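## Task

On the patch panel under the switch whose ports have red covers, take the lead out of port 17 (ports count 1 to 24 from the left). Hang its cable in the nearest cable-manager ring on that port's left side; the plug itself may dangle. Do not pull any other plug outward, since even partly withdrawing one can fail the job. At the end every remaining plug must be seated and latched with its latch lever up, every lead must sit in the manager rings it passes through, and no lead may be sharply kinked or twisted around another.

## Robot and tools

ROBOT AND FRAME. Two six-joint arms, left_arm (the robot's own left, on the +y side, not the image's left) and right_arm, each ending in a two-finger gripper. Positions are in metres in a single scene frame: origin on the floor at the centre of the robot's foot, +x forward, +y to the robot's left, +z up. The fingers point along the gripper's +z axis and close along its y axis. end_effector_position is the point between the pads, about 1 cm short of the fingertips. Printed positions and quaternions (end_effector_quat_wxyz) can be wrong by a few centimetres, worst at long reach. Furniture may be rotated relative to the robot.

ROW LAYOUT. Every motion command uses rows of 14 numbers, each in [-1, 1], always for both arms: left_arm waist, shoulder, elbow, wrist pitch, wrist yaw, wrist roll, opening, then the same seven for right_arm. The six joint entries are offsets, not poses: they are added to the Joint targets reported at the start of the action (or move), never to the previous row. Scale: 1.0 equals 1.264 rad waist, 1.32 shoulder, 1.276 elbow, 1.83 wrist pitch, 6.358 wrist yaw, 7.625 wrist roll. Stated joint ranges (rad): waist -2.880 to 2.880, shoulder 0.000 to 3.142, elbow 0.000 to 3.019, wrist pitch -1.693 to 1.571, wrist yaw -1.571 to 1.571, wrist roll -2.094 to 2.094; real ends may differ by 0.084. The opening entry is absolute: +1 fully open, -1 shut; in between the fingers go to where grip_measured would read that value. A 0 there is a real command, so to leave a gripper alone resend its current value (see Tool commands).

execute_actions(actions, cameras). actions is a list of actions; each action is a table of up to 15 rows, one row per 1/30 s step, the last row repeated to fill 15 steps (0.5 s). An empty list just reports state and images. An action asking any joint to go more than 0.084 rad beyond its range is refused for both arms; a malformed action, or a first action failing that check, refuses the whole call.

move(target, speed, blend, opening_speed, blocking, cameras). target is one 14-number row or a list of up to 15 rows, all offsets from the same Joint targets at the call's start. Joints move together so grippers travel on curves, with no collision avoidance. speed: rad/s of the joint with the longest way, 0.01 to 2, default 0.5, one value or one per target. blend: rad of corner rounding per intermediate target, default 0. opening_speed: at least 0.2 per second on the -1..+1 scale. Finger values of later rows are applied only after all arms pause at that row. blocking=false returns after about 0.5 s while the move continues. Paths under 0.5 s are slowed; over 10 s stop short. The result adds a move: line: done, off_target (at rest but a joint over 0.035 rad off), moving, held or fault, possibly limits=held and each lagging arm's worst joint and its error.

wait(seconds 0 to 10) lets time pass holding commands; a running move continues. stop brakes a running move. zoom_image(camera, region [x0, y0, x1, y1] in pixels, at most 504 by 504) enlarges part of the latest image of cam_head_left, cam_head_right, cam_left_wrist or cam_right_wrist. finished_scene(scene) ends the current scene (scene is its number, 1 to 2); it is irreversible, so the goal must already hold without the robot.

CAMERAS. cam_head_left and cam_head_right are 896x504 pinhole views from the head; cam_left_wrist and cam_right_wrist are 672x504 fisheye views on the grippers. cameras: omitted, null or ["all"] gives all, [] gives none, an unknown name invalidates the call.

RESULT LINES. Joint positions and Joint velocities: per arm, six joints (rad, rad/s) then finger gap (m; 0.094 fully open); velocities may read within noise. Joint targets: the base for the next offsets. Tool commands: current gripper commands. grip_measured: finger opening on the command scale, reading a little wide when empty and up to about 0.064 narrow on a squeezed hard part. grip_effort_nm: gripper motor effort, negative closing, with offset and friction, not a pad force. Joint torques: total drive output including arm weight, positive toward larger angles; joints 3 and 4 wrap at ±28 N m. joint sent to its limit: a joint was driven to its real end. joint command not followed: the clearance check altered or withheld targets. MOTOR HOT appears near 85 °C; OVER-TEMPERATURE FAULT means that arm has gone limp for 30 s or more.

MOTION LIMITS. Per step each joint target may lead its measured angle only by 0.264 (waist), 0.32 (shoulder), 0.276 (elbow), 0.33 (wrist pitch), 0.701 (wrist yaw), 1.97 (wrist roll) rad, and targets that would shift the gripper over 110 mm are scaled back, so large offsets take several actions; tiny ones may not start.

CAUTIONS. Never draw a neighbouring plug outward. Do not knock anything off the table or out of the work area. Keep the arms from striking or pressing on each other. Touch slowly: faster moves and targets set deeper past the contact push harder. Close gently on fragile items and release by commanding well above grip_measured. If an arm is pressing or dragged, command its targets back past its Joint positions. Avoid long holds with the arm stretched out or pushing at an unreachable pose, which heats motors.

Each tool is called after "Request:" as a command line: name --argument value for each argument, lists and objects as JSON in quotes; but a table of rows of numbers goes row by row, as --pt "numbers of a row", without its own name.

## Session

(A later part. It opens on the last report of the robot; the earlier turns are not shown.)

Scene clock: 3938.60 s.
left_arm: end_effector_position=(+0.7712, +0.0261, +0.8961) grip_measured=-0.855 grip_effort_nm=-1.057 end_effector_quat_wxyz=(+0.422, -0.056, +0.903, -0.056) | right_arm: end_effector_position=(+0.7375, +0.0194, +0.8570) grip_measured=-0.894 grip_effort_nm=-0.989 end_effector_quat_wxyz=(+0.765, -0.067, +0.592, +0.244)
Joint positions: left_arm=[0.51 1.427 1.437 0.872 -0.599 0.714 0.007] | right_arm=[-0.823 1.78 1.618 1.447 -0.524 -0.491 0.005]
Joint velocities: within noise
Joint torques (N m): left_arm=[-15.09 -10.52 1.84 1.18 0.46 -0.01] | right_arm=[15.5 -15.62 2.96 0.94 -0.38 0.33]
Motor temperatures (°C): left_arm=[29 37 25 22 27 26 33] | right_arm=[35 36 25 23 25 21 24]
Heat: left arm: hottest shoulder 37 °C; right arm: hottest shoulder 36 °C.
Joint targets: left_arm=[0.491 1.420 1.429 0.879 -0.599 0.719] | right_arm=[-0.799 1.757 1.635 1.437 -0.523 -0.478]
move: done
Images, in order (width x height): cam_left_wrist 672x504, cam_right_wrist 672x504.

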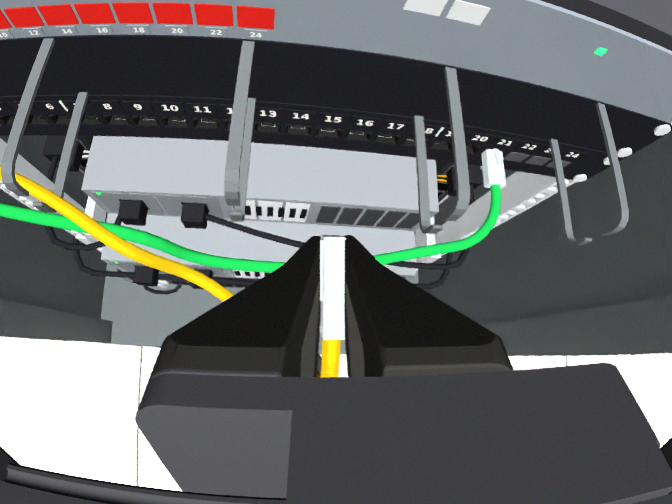

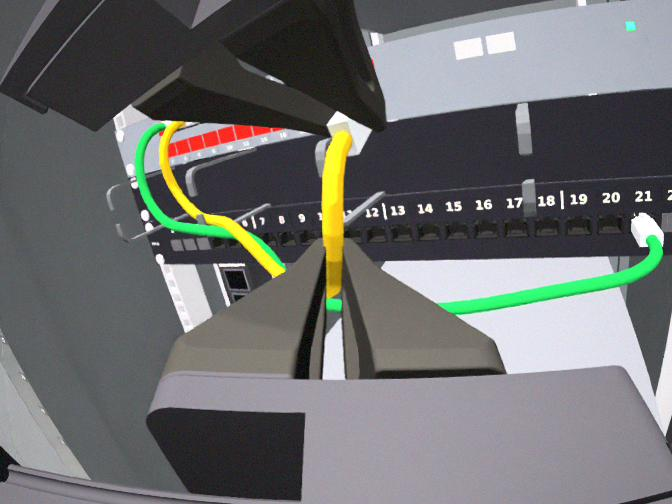

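Request:
move --pt "0 0 0 0 0 0 -0.55 0 0 0 0 0 0 -1.0" --opening_speed 0.5 --cameras '["cam_left_wrist","cam_right_wrist"]'

Request:
move --pt "-0.0546 -0.0576 -0.1168 0.0612 -0.0067 0 -0.55 0 0 0 0 0 0 -1.0" --pt "0.1653 -0.1515 -0.297 0.0661 -0.0067 0 -0.55 0 0 0 0 0 0 -1.0" --speed '[0.2,0.4]' --blend 0.02

Scene clock: 3966.30 s.
left_arm: end_effector_position=(+0.7712, +0.0260, +0.8962) grip_measured=-0.553 grip_effort_nm=0.056 end_effector_quat_wxyz=(+0.422, -0.056, +0.903, -0.057) | right_arm: end_effector_position=(+0.7375, +0.0195, +0.8572) grip_measured=-0.895 grip_effort_nm=-1.004 end_effector_quat_wxyz=(+0.765, -0.067, +0.592, +0.244)
Joint positions: left_arm=[0.51 1.427 1.437 0.872 -0.599 0.714 0.021] | right_arm=[-0.822 1.78 1.618 1.447 -0.524 -0.491 0.005]
Joint velocities: within noise
Joint torques (N m): left_arm=[-15.15 -10.7 1.87 1.2 0.45 0] | right_arm=[15.5 -15.74 2.97 0.85 -0.35 0.32]
Motor temperatures (°C): left_arm=[29 37 25 22 27 26 33] | right_arm=[35 36 25 23 25 21 25]
Heat: left arm: hottest shoulder 37 °C; right arm: hottest shoulder 36 °C.
Joint targets: left_arm=[0.491 1.420 1.429 0.879 -0.599 0.719] | right_arm=[-0.799 1.757 1.635 1.437 -0.523 -0.478]
move: done
Images, in order (width x height): cam_left_wrist 672x504, cam_right_wrist 672x504.

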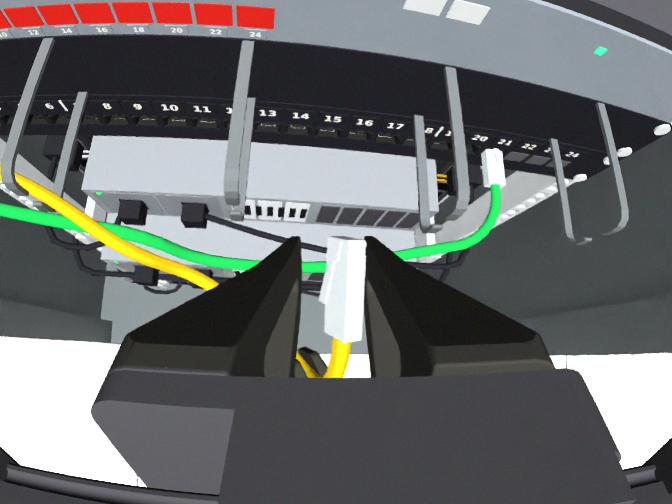

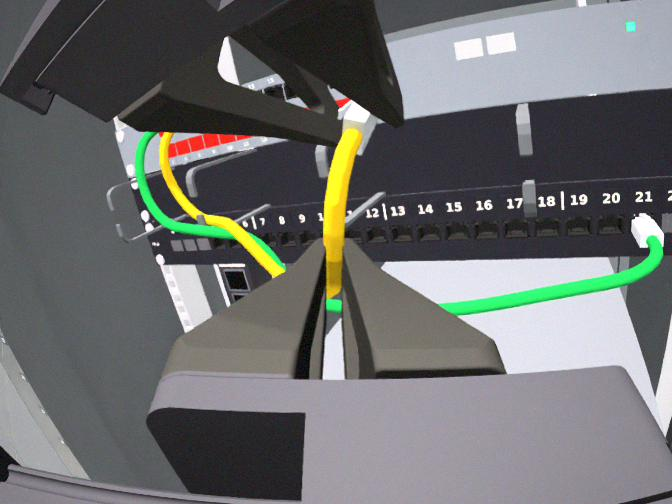

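Scene clock: 3968.23 s.
left_arm: end_effector_position=(+0.6679, +0.1338, +0.8541) grip_measured=-0.552 grip_effort_nm=0.051 end_effector_quat_wxyz=(+0.381, -0.015, +0.924, +0.027) | right_arm: end_effector_position=(+0.7375, +0.0195, +0.8572) grip_measured=-0.895 grip_effort_nm=-1.004 end_effector_quat_wxyz=(+0.765, -0.067, +0.592, +0.245)
Joint positions: left_arm=[0.678 1.236 1.058 0.988 -0.639 0.714 0.021] | right_arm=[-0.822 1.78 1.618 1.447 -0.524 -0.491 0.005]
Joint velocities: within noise
Joint torques (N m): left_arm=[-7.65 -11.63 1.13 1.57 0.23 -0.03] | right_arm=[15.38 -15.85 2.92 0.91 -0.36 0.3]
Motor temperatures (°C): left_arm=[29 37 25 22 27 26 33] | right_arm=[35 36 25 23 25 21 25]
Heat: left arm: hottest shoulder 37 °C; right arm: hottest shoulder 36 °C.
Joint targets: left_arm=[0.700 1.220 1.050 1.000 -0.641 0.719] | right_arm=[-0.799 1.757 1.635 1.437 -0.523 -0.478]
move: done

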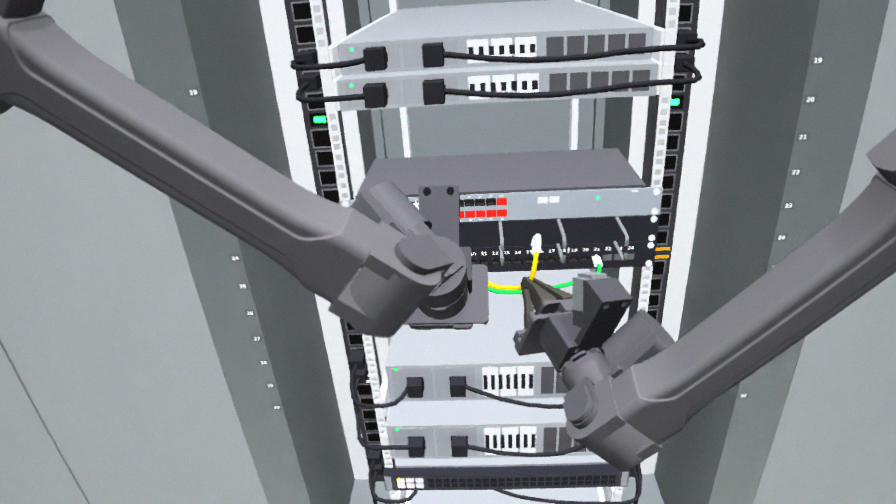

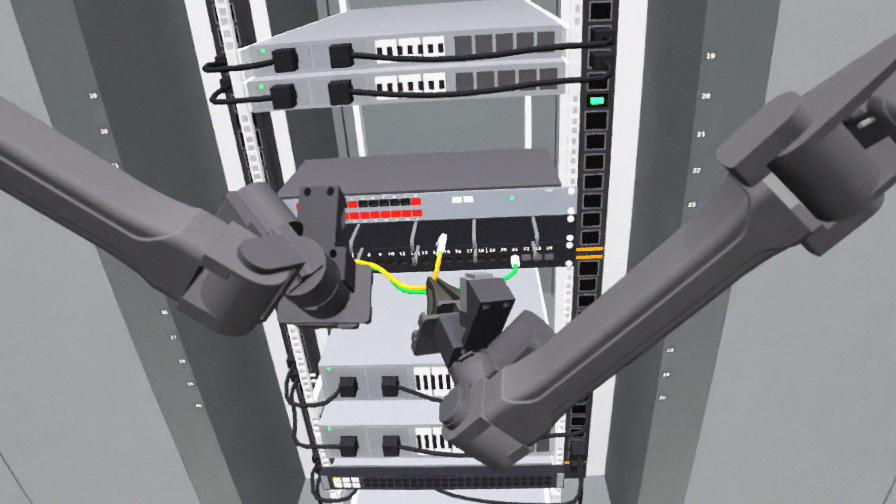

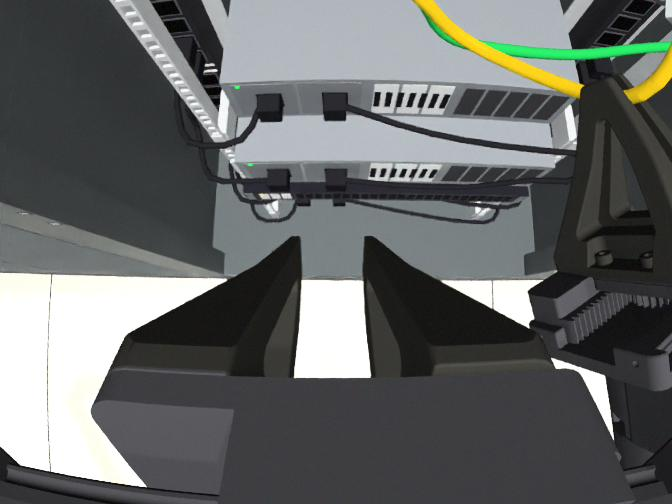

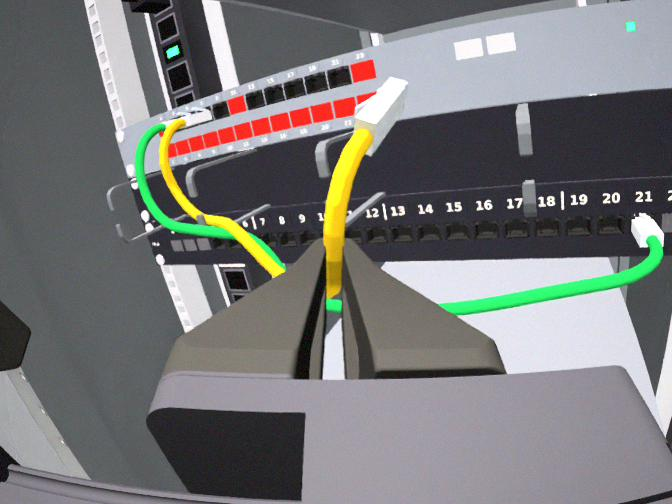

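Request:
move --pt "0 0 0 0 0 0 -0.55 0.1511 -0.0674 -0.094 -0.0366 0.1137 0.1827 -1.0" --speed 0.4

Scene clock: 4001.73 s.
left_arm: end_effector_position=(+0.6676, +0.1338, +0.8541) grip_measured=-0.552 grip_effort_nm=0.056 end_effector_quat_wxyz=(+0.381, -0.015, +0.924, +0.027) | right_arm: end_effector_position=(+0.7590, -0.0006, +0.8712) grip_measured=-0.895 grip_effort_nm=-0.994 end_effector_quat_wxyz=(+0.392, +0.611, +0.478, +0.494)
Joint positions: left_arm=[0.678 1.236 1.057 0.989 -0.639 0.714 0.021] | right_arm=[-0.63 1.686 1.525 1.381 0.196 0.896 0.005]
Joint velocities: within noise
Joint torques (N m): left_arm=[-7.59 -11.81 1.09 1.5 0.24 -0.03] | right_arm=[16.26 -12.92 0.9 0.55 -0.31 0.29]
Motor temperatures (°C): left_arm=[28 38 24 22 26 26 31] | right_arm=[35 36 25 23 25 21 26]
Heat: left arm: hottest shoulder 38 °C; right arm: hottest shoulder 36 °C.
Joint targets: left_arm=[0.700 1.220 1.051 1.000 -0.641 0.719] | right_arm=[-0.608 1.668 1.515 1.370 0.200 0.915]
move: done

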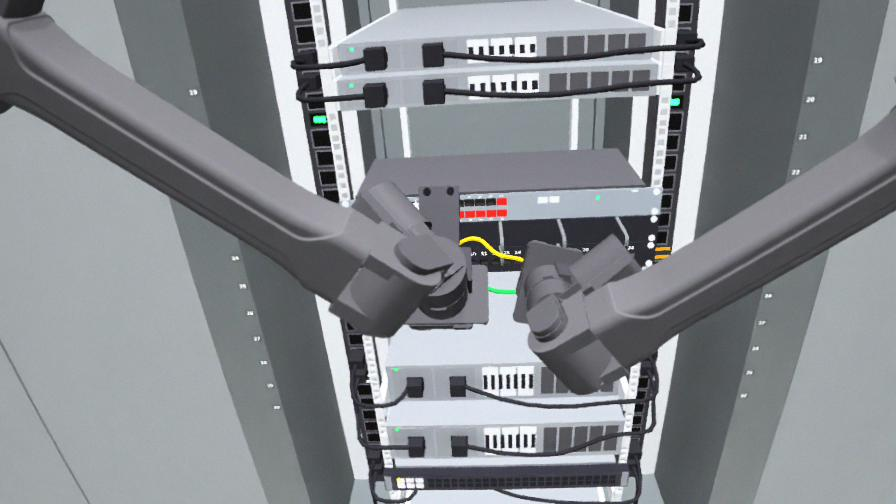

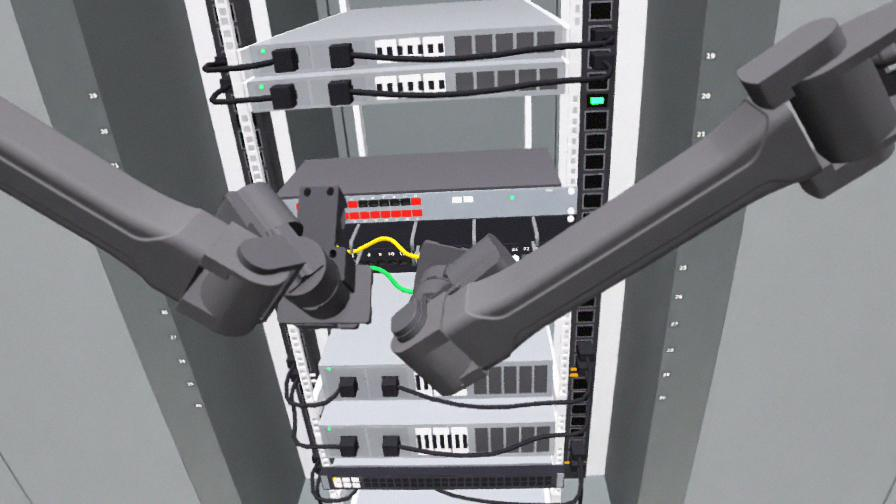

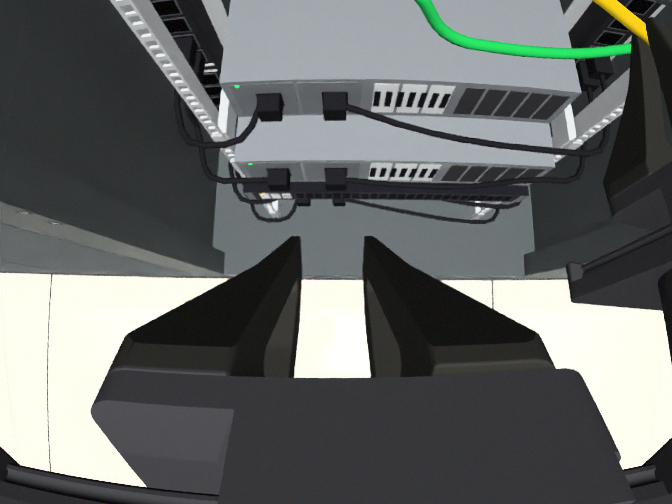

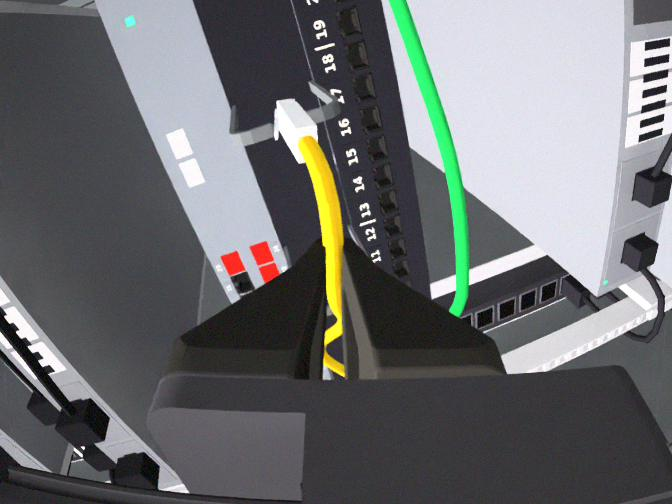

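Request:
move --pt "0.1741 -0.1818 -0.2045 0 0 0 -0.55 0 0 0 0 0 0 -1.0" --pt "0.1741 -0.1818 -0.2045 0 0 0 -0.55 0.0894 0.1159 0.1614 0.0814 0.064 -0.0302 -1.0" --speed '[0.4,0.2]'

Scene clock: 4060.67 s.
left_arm: end_effector_position=(+0.6073, +0.2734, +0.8581) grip_measured=-0.552 grip_effort_nm=0.056 end_effector_quat_wxyz=(+0.357, +0.016, +0.925, +0.132) | right_arm: end_effector_position=(+0.7503, +0.0072, +0.8653) grip_measured=-0.895 grip_effort_nm=-0.999 end_effector_quat_wxyz=(+0.423, +0.714, +0.452, +0.328)
Joint positions: left_arm=[0.901 0.992 0.796 0.989 -0.639 0.714 0.021] | right_arm=[-0.522 1.807 1.701 1.502 0.605 0.698 0.005]
Joint velocities: within noise
Joint torques (N m): left_arm=[-3.66 -11.99 0.9 1.77 0.1 -0.06] | right_arm=[18.67 -8.82 3.51 1.46 -0.37 -0.01]
Motor temperatures (°C): left_arm=[27 38 24 22 26 26 30] | right_arm=[35 35 25 23 25 21 26]
Heat: left arm: hottest shoulder 38 °C; right arm: hottest waist 35 °C.
Joint targets: left_arm=[0.920 0.980 0.789 1.000 -0.641 0.719] | right_arm=[-0.495 1.822 1.721 1.518 0.607 0.685]
move: done

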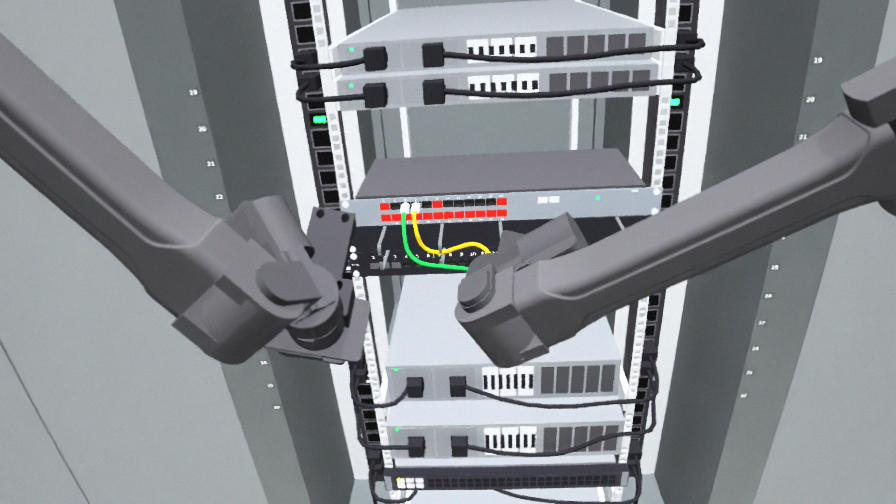

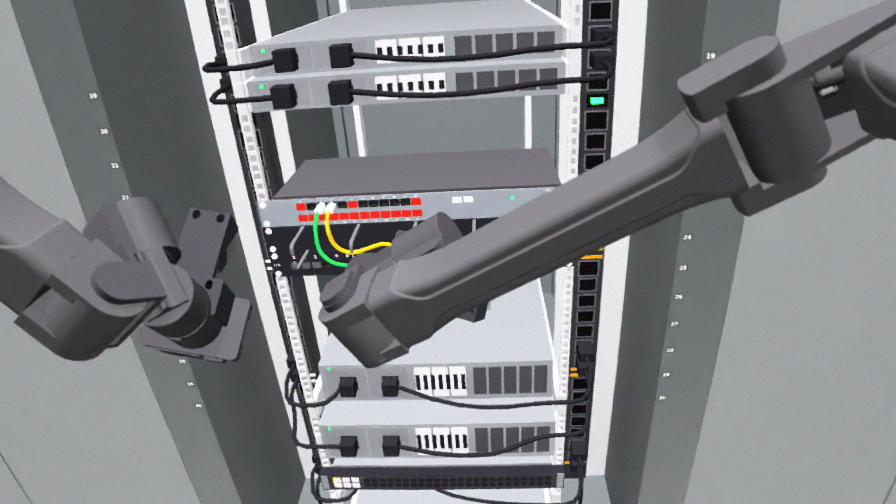

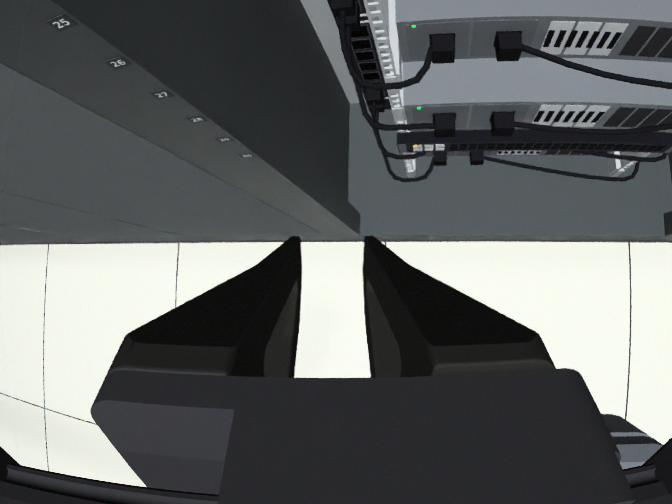

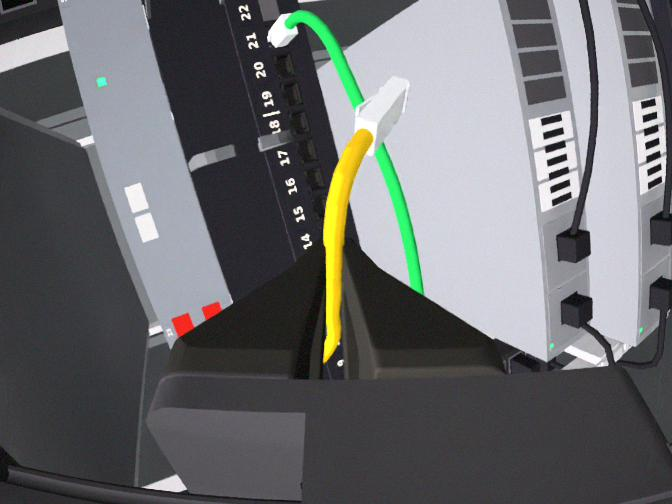

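Request:
zoom_image --camera "cam_head_left" --region '[380, 190, 560, 300]'

Request:
zoom_image --camera "cam_head_right" --region '[290, 190, 470, 300]'

Request:
zoom_image --camera "cam_right_wrist" --region '[150, 60, 450, 400]'

Scaled by 2.800 from the camera's 896x504 image, which has a finer 1280x720 frame.

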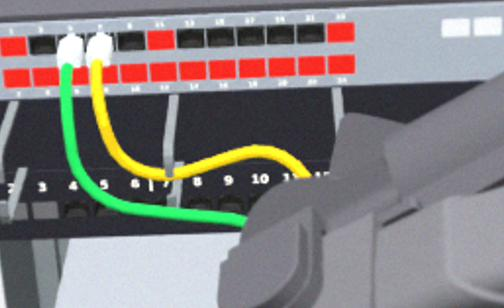

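Scaled by 2.800 from the camera's 896x504 image, which has a finer 1280x720 frame.

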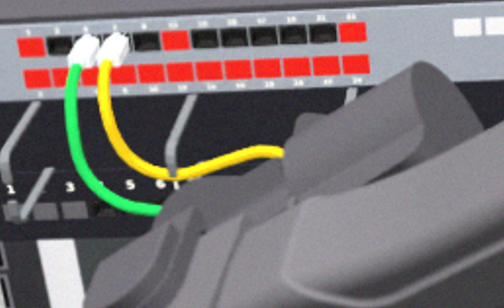

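Scaled by 1.482 from the camera's 672x504 image, which has a finer 960x720 frame.

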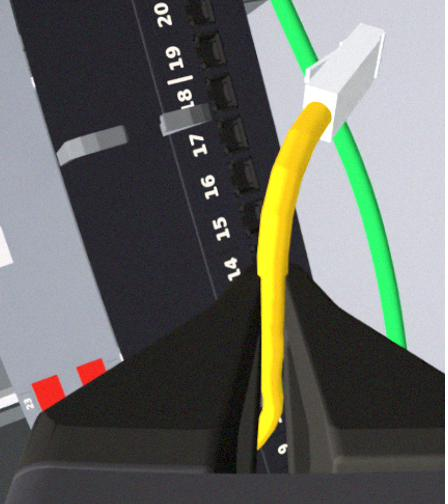

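Request:
move --pt "0.0847 0.1311 0.1528 0.0863 0.1887 -0.008 -0.55 0 0 0 0 0 0 -1.0" --speed 0.4 --cameras '["cam_left_wrist","cam_head_left"]'

Request:
zoom_image --camera "cam_left_wrist" --region '[130, 0, 630, 350]'

Scene clock: 4102.30 s.
left_arm: end_effector_position=(+0.6845, +0.1508, +0.9394) grip_measured=-0.552 grip_effort_nm=0.051 end_effector_quat_wxyz=(+0.679, +0.209, +0.673, -0.207) | right_arm: end_effector_position=(+0.7502, +0.0071, +0.8653) grip_measured=-0.895 grip_effort_nm=-0.999 end_effector_quat_wxyz=(+0.423, +0.714, +0.452, +0.327)
Joint positions: left_arm=[1.006 1.118 0.969 1.144 0.555 0.671 0.021] | right_arm=[-0.522 1.807 1.701 1.503 0.605 0.696 0.005]
Joint velocities: within noise
Joint torques (N m): left_arm=[-4.42 -11.05 2.86 2.14 0.55 -0.19] | right_arm=[18.67 -9.05 3.45 1.44 -0.37 -0.01]
Motor temperatures (°C): left_arm=[27 38 24 22 26 26 30] | right_arm=[37 34 25 23 25 21 27]
Heat: left arm: hottest shoulder 38 °C; right arm: hottest waist 37 °C.
Joint targets: left_arm=[1.027 1.153 0.984 1.158 0.559 0.658] | right_arm=[-0.495 1.822 1.721 1.519 0.607 0.685]
move: done
Images, in order (width x height): cam_head_left 896x504, cam_left_wrist 672x504.

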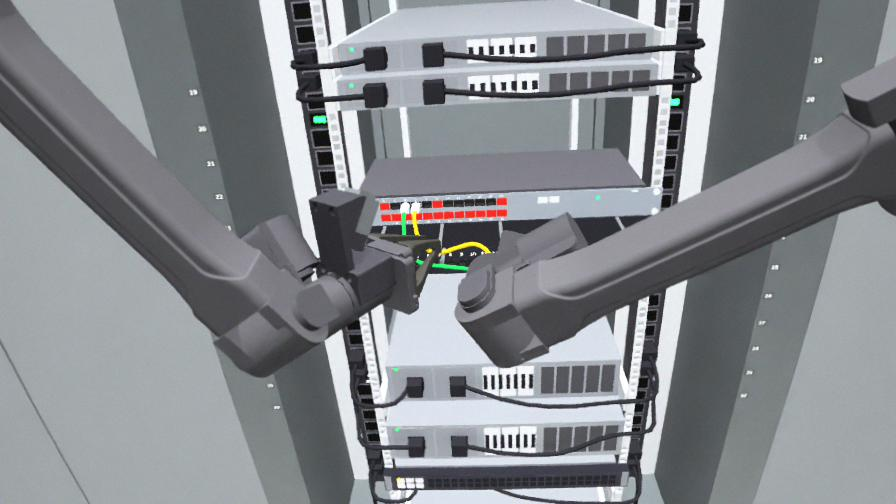

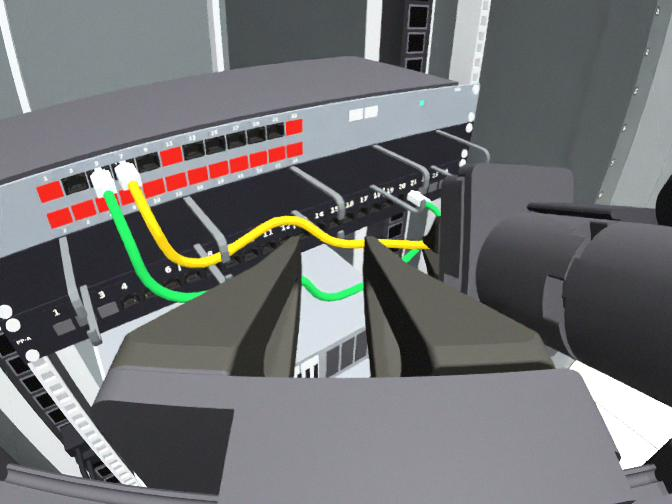

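Scaled by 1.008 from the camera's 672x504 image, which has a finer 960x720 frame.

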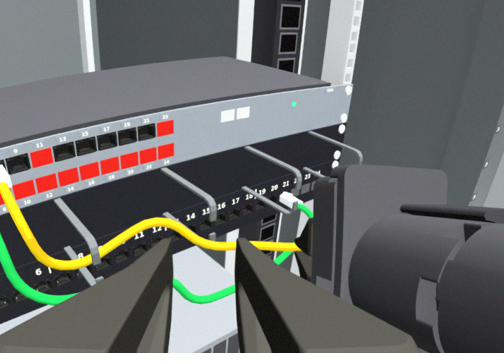

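Request:
zoom_image --camera "cam_left_wrist" --region '[240, 150, 460, 310]'

Scaled by 2.291 from the camera's 672x504 image, which has a finer 960x720 frame.

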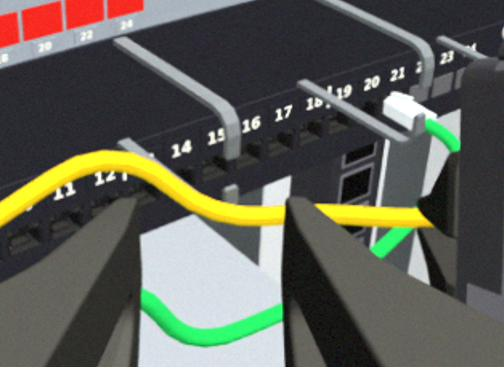

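Request:
move --pt "0 0 0 0 0 0 -0.55 0.004 -0.0318 0.0039 0 0 0 -1.0" --speed 0.1 --cameras '["cam_left_wrist","cam_right_wrist"]'

Request:
zoom_image --camera "cam_left_wrist" --region '[240, 150, 460, 310]'

Scene clock: 4146.90 s.
left_arm: end_effector_position=(+0.6849, +0.1511, +0.9398) grip_measured=-0.552 grip_effort_nm=0.051 end_effector_quat_wxyz=(+0.679, +0.208, +0.673, -0.206) | right_arm: end_effector_position=(+0.7544, +0.0045, +0.8695) grip_measured=-0.895 grip_effort_nm=-0.999 end_effector_quat_wxyz=(+0.424, +0.716, +0.447, +0.328)
Joint positions: left_arm=[1.006 1.118 0.97 1.146 0.556 0.67 0.021] | right_arm=[-0.518 1.801 1.706 1.503 0.605 0.696 0.005]
Joint velocities: within noise
Joint torques (N m): left_arm=[-4.72 -11.22 2.82 2.04 0.54 -0.18] | right_arm=[18.9 -11.87 3.49 1.5 -0.39 0]
Motor temperatures (°C): left_arm=[27 37 25 22 27 26 29] | right_arm=[37 34 26 23 25 21 27]
Heat: left arm: hottest shoulder 37 °C; right arm: hottest waist 37 °C.
Joint targets: left_arm=[1.028 1.153 0.984 1.158 0.559 0.658] | right_arm=[-0.490 1.779 1.726 1.519 0.607 0.685]
move: done
Images, in order (width x height): cam_left_wrist 672x504, cam_right_wrist 672x504.

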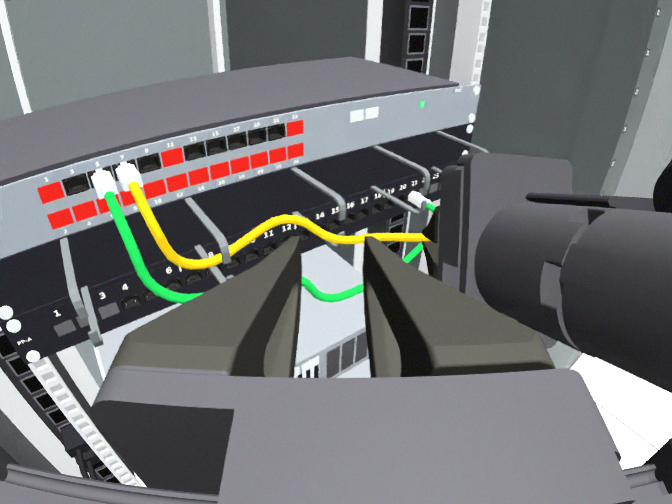

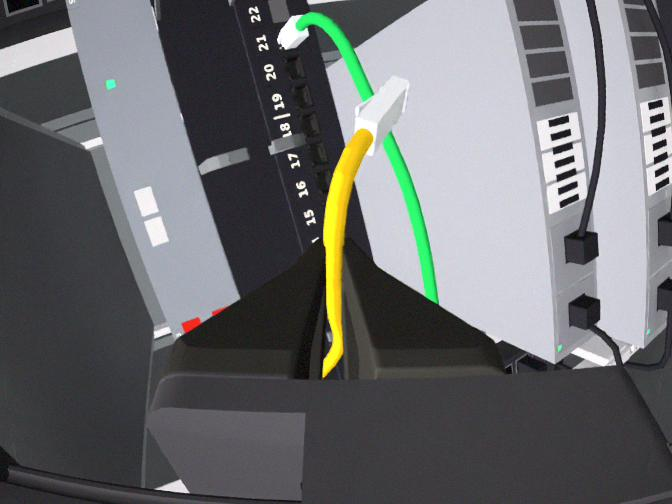

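Scaled by 2.291 from the camera's 672x504 image, which has a finer 960x720 frame.

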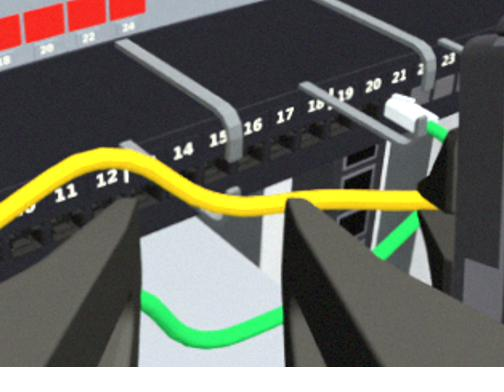

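Request:
move --pt "0 0 0 0 0 0 -0.55 0 0.0402 0.0556 -0.0481 0 0 -1.0" --speed 0.08 --cameras '["cam_left_wrist","cam_right_wrist"]'

Request:
zoom_image --camera "cam_left_wrist" --region '[240, 150, 460, 310]'

Scene clock: 4179.17 s.
left_arm: end_effector_position=(+0.6849, +0.1511, +0.9398) grip_measured=-0.552 grip_effort_nm=0.056 end_effector_quat_wxyz=(+0.679, +0.208, +0.673, -0.207) | right_arm: end_effector_position=(+0.7692, +0.0125, +0.8652) grip_measured=-0.895 grip_effort_nm=-0.999 end_effector_quat_wxyz=(+0.420, +0.714, +0.455, +0.327)
Joint positions: left_arm=[1.006 1.118 0.97 1.146 0.556 0.67 0.021] | right_arm=[-0.518 1.822 1.77 1.441 0.608 0.695 0.005]
Joint velocities: within noise
Joint torques (N m): left_arm=[-4.54 -11.16 2.88 2 0.54 -0.17] | right_arm=[19.31 -9.47 4.26 0.38 -0.47 0]
Motor temperatures (°C): left_arm=[27 37 25 22 27 26 29] | right_arm=[37 35 25 23 25 21 27]
Heat: left arm: hottest shoulder 37 °C; right arm: hottest waist 37 °C.
Joint targets: left_arm=[1.028 1.153 0.984 1.158 0.559 0.658] | right_arm=[-0.490 1.833 1.797 1.430 0.607 0.685]
move: done
Images, in order (width x height): cam_left_wrist 672x504, cam_right_wrist 672x504.

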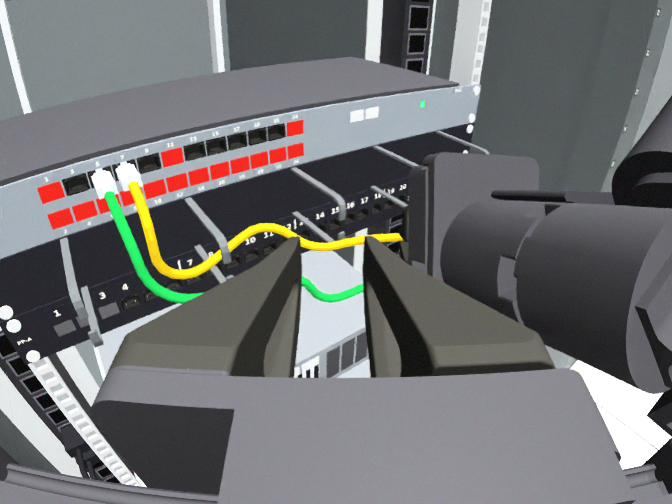

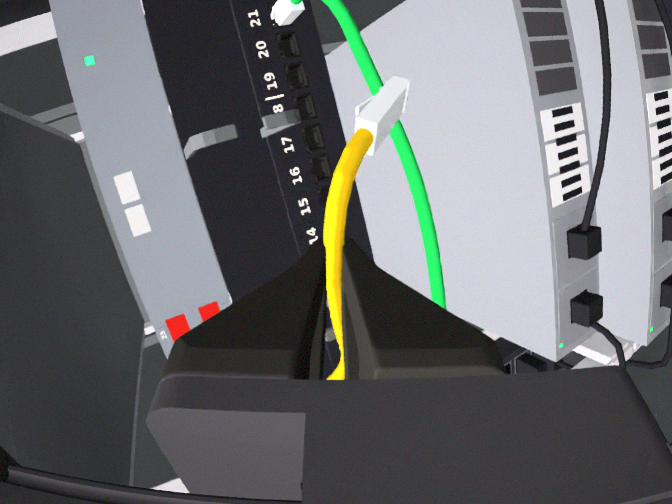

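Scaled by 2.291 from the camera's 672x504 image, which has a finer 960x720 frame.

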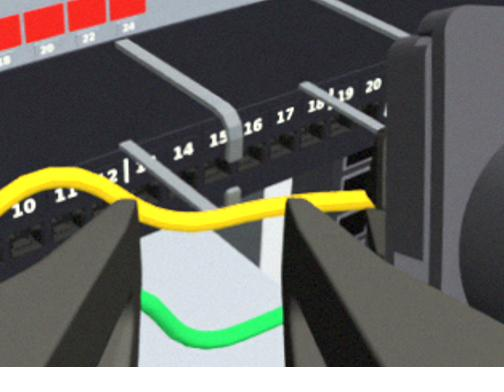

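Request:
move --pt "0 0 0 0 0 0 -0.55 0 -0.0394 0 0 0 0 -1.0" --speed 0.08 --cameras '["cam_left_wrist","cam_right_wrist"]'

Request:
zoom_image --camera "cam_left_wrist" --region '[240, 150, 460, 310]'

Scene clock: 4189.10 s.
left_arm: end_effector_position=(+0.6849, +0.1511, +0.9398) grip_measured=-0.552 grip_effort_nm=0.051 end_effector_quat_wxyz=(+0.679, +0.208, +0.673, -0.207) | right_arm: end_effector_position=(+0.7751, +0.0057, +0.8699) grip_measured=-0.895 grip_effort_nm=-1.004 end_effector_quat_wxyz=(+0.422, +0.715, +0.451, +0.327)
Joint positions: left_arm=[1.006 1.118 0.97 1.146 0.556 0.67 0.021] | right_arm=[-0.518 1.808 1.77 1.438 0.608 0.695 0.005]
Joint velocities: within noise
Joint torques (N m): left_arm=[-4.48 -11.22 2.86 2.03 0.55 -0.18] | right_arm=[18.67 -12.75 4.38 0.47 -0.49 0.01]
Motor temperatures (°C): left_arm=[27 37 25 22 27 26 29] | right_arm=[38 34 26 23 25 21 27]
Heat: left arm: hottest shoulder 37 °C; right arm: hottest waist 38 °C.
Joint targets: left_arm=[1.027 1.153 0.984 1.158 0.559 0.658] | right_arm=[-0.490 1.781 1.797 1.430 0.607 0.685]
move: done
Images, in order (width x height): cam_left_wrist 672x504, cam_right_wrist 672x504.

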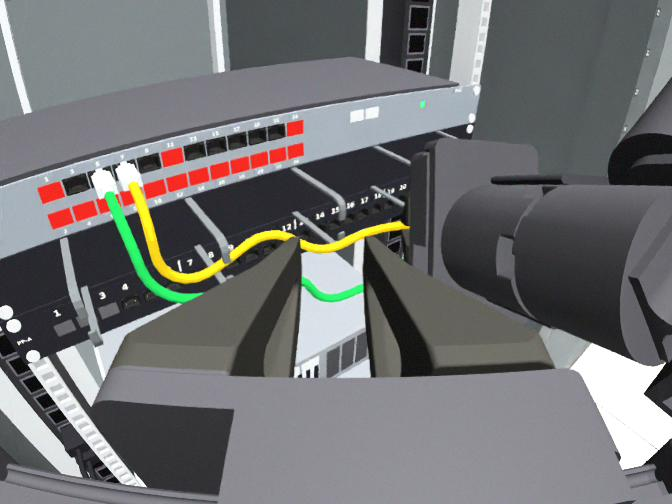

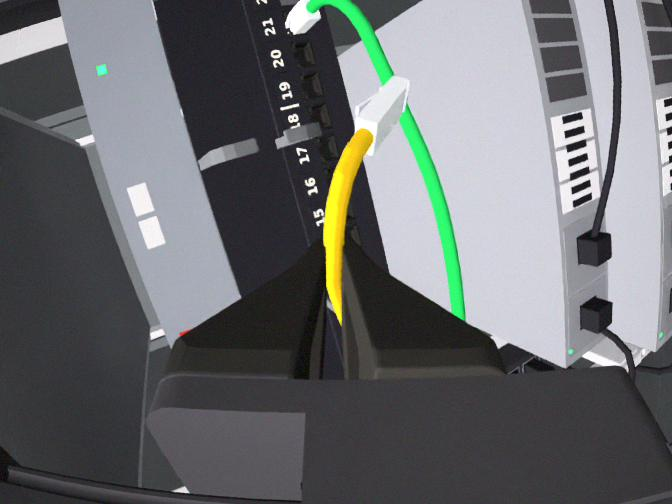

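Scaled by 2.291 from the camera's 672x504 image, which has a finer 960x720 frame.

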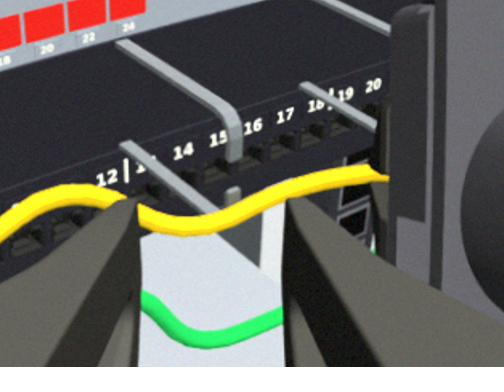

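Request:
move --pt "0 0 0 0 0 0 -0.55 0 0 0 0 0 0.031 -1.0" --speed 0.2 --cameras '["cam_left_wrist","cam_right_wrist"]'

Request:
zoom_image --camera "cam_left_wrist" --region '[240, 150, 460, 310]'

Scene clock: 4199.20 s.
left_arm: end_effector_position=(+0.6849, +0.1511, +0.9398) grip_measured=-0.552 grip_effort_nm=0.051 end_effector_quat_wxyz=(+0.679, +0.208, +0.673, -0.207) | right_arm: end_effector_position=(+0.7751, +0.0057, +0.8698) grip_measured=-0.895 grip_effort_nm=-0.999 end_effector_quat_wxyz=(+0.386, +0.758, +0.375, +0.369)
Joint positions: left_arm=[1.006 1.118 0.97 1.146 0.556 0.67 0.021] | right_arm=[-0.518 1.808 1.77 1.438 0.608 0.901 0.005]
Joint velocities: within noise
Joint torques (N m): left_arm=[-4.48 -11.11 2.89 2.04 0.54 -0.17] | right_arm=[18.84 -12.92 4.45 0.46 -0.51 0.34]
Motor temperatures (°C): left_arm=[27 37 25 22 27 26 29] | right_arm=[38 34 26 23 25 21 27]
Heat: left arm: hottest shoulder 37 °C; right arm: hottest waist 38 °C.
Joint targets: left_arm=[1.027 1.153 0.984 1.158 0.559 0.658] | right_arm=[-0.490 1.781 1.797 1.430 0.607 0.921]
move: done
Images, in order (width x height): cam_left_wrist 672x504, cam_right_wrist 672x504.

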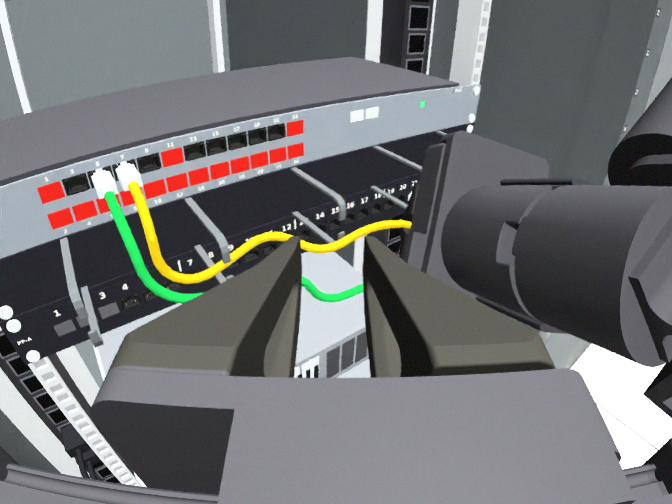

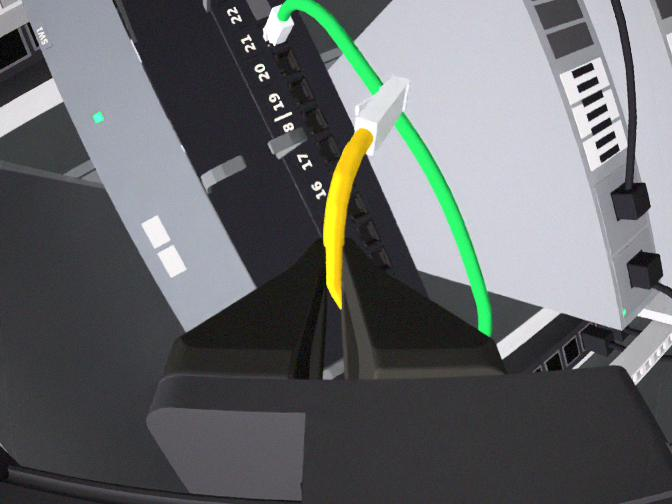

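Scaled by 2.291 from the camera's 672x504 image, which has a finer 960x720 frame.

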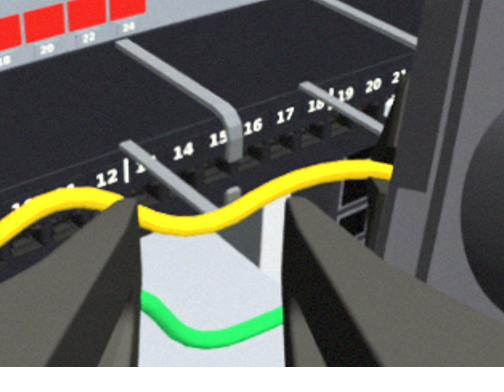

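Request:
zoom_image --camera "cam_left_wrist" --region '[290, 190, 400, 270]'

Scaled by 4.582 from the camera's 672x504 image, which has a finer 960x720 frame.

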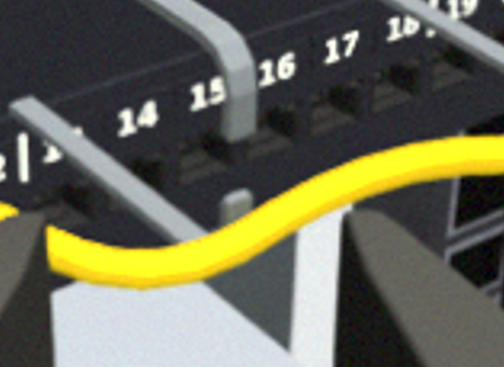

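Request:
move --pt "0 0 0 0 0 0 -0.55 -0.1282 -0.1432 -0.2469 -0.165 -0.0782 -0.0283 -1.0" --speed 0.2

Request:
zoom_image --camera "cam_left_wrist" --region '[200, 150, 480, 330]'

Scene clock: 4244.70 s.
left_arm: end_effector_position=(+0.6849, +0.1511, +0.9398) grip_measured=-0.552 grip_effort_nm=0.056 end_effector_quat_wxyz=(+0.679, +0.208, +0.673, -0.207) | right_arm: end_effector_position=(+0.7652, +0.0202, +0.8670) grip_measured=-0.895 grip_effort_nm=-0.994 end_effector_quat_wxyz=(+0.366, +0.523, +0.599, +0.483)
Joint positions: left_arm=[1.006 1.118 0.97 1.146 0.556 0.67 0.021] | right_arm=[-0.637 1.612 1.49 1.14 0.117 0.719 0.005]
Joint velocities: within noise
Joint torques (N m): left_arm=[-4.6 -10.93 2.85 2.02 0.54 -0.18] | right_arm=[12.69 -13.57 1.26 0.69 -0.76 -0.05]
Motor temperatures (°C): left_arm=[27 37 25 22 27 26 28] | right_arm=[38 34 26 23 26 21 27]
Heat: left arm: hottest shoulder 37 °C; right arm: hottest waist 38 °C.
Joint targets: left_arm=[1.027 1.153 0.984 1.158 0.559 0.658] | right_arm=[-0.652 1.591 1.482 1.129 0.110 0.706]
move: done

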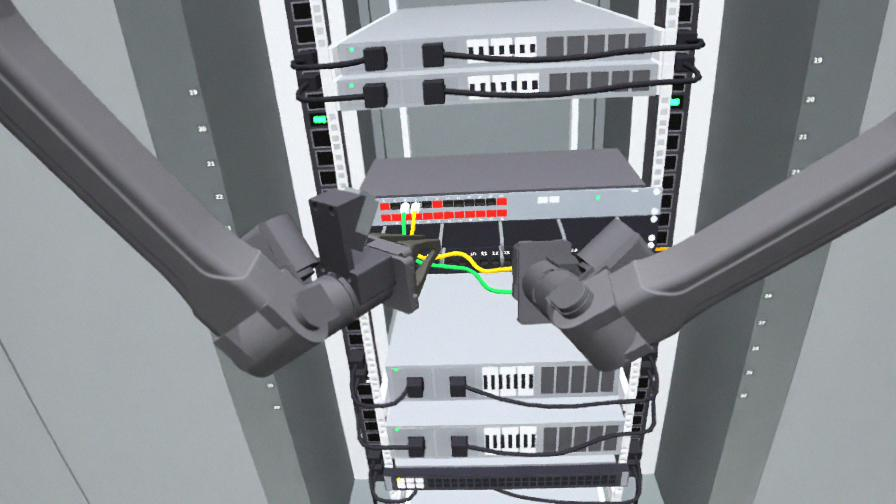

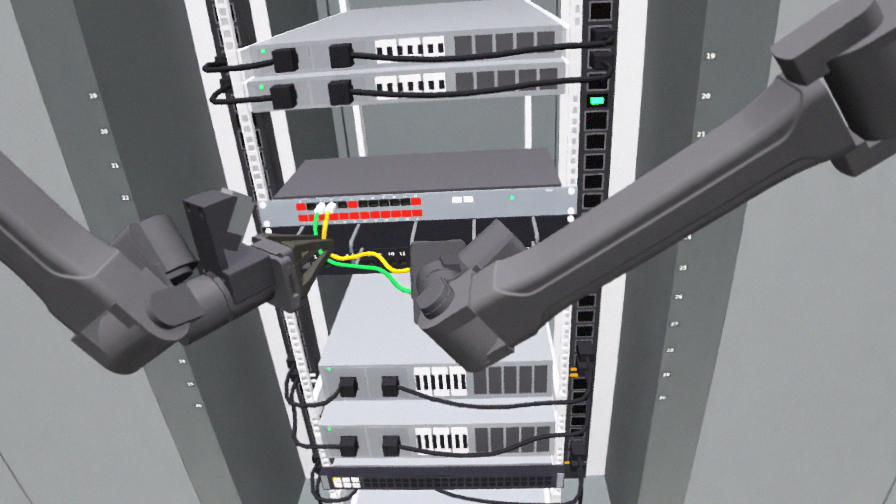

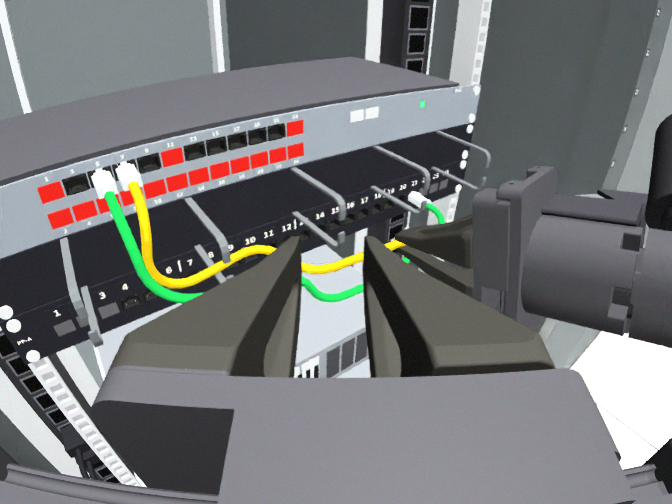

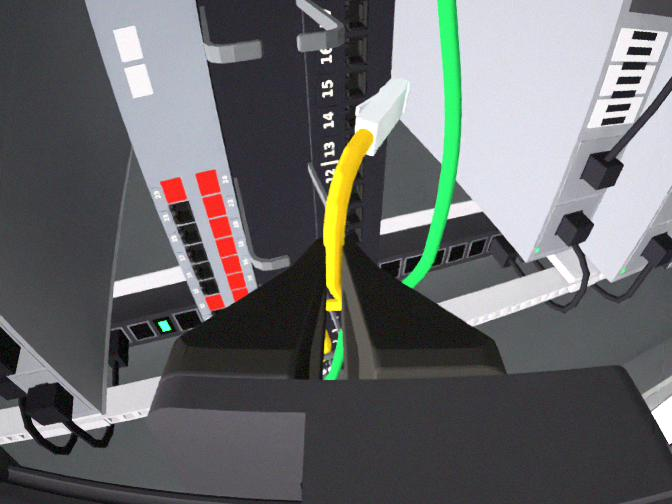

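Scaled by 1.800 from the camera's 672x504 image, which has a finer 960x720 frame.

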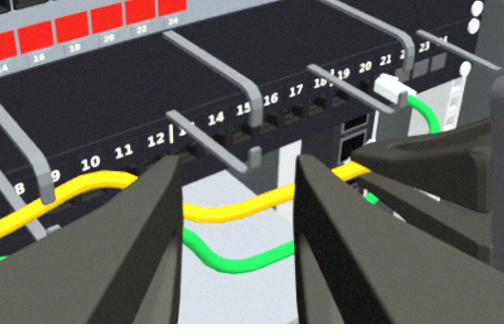

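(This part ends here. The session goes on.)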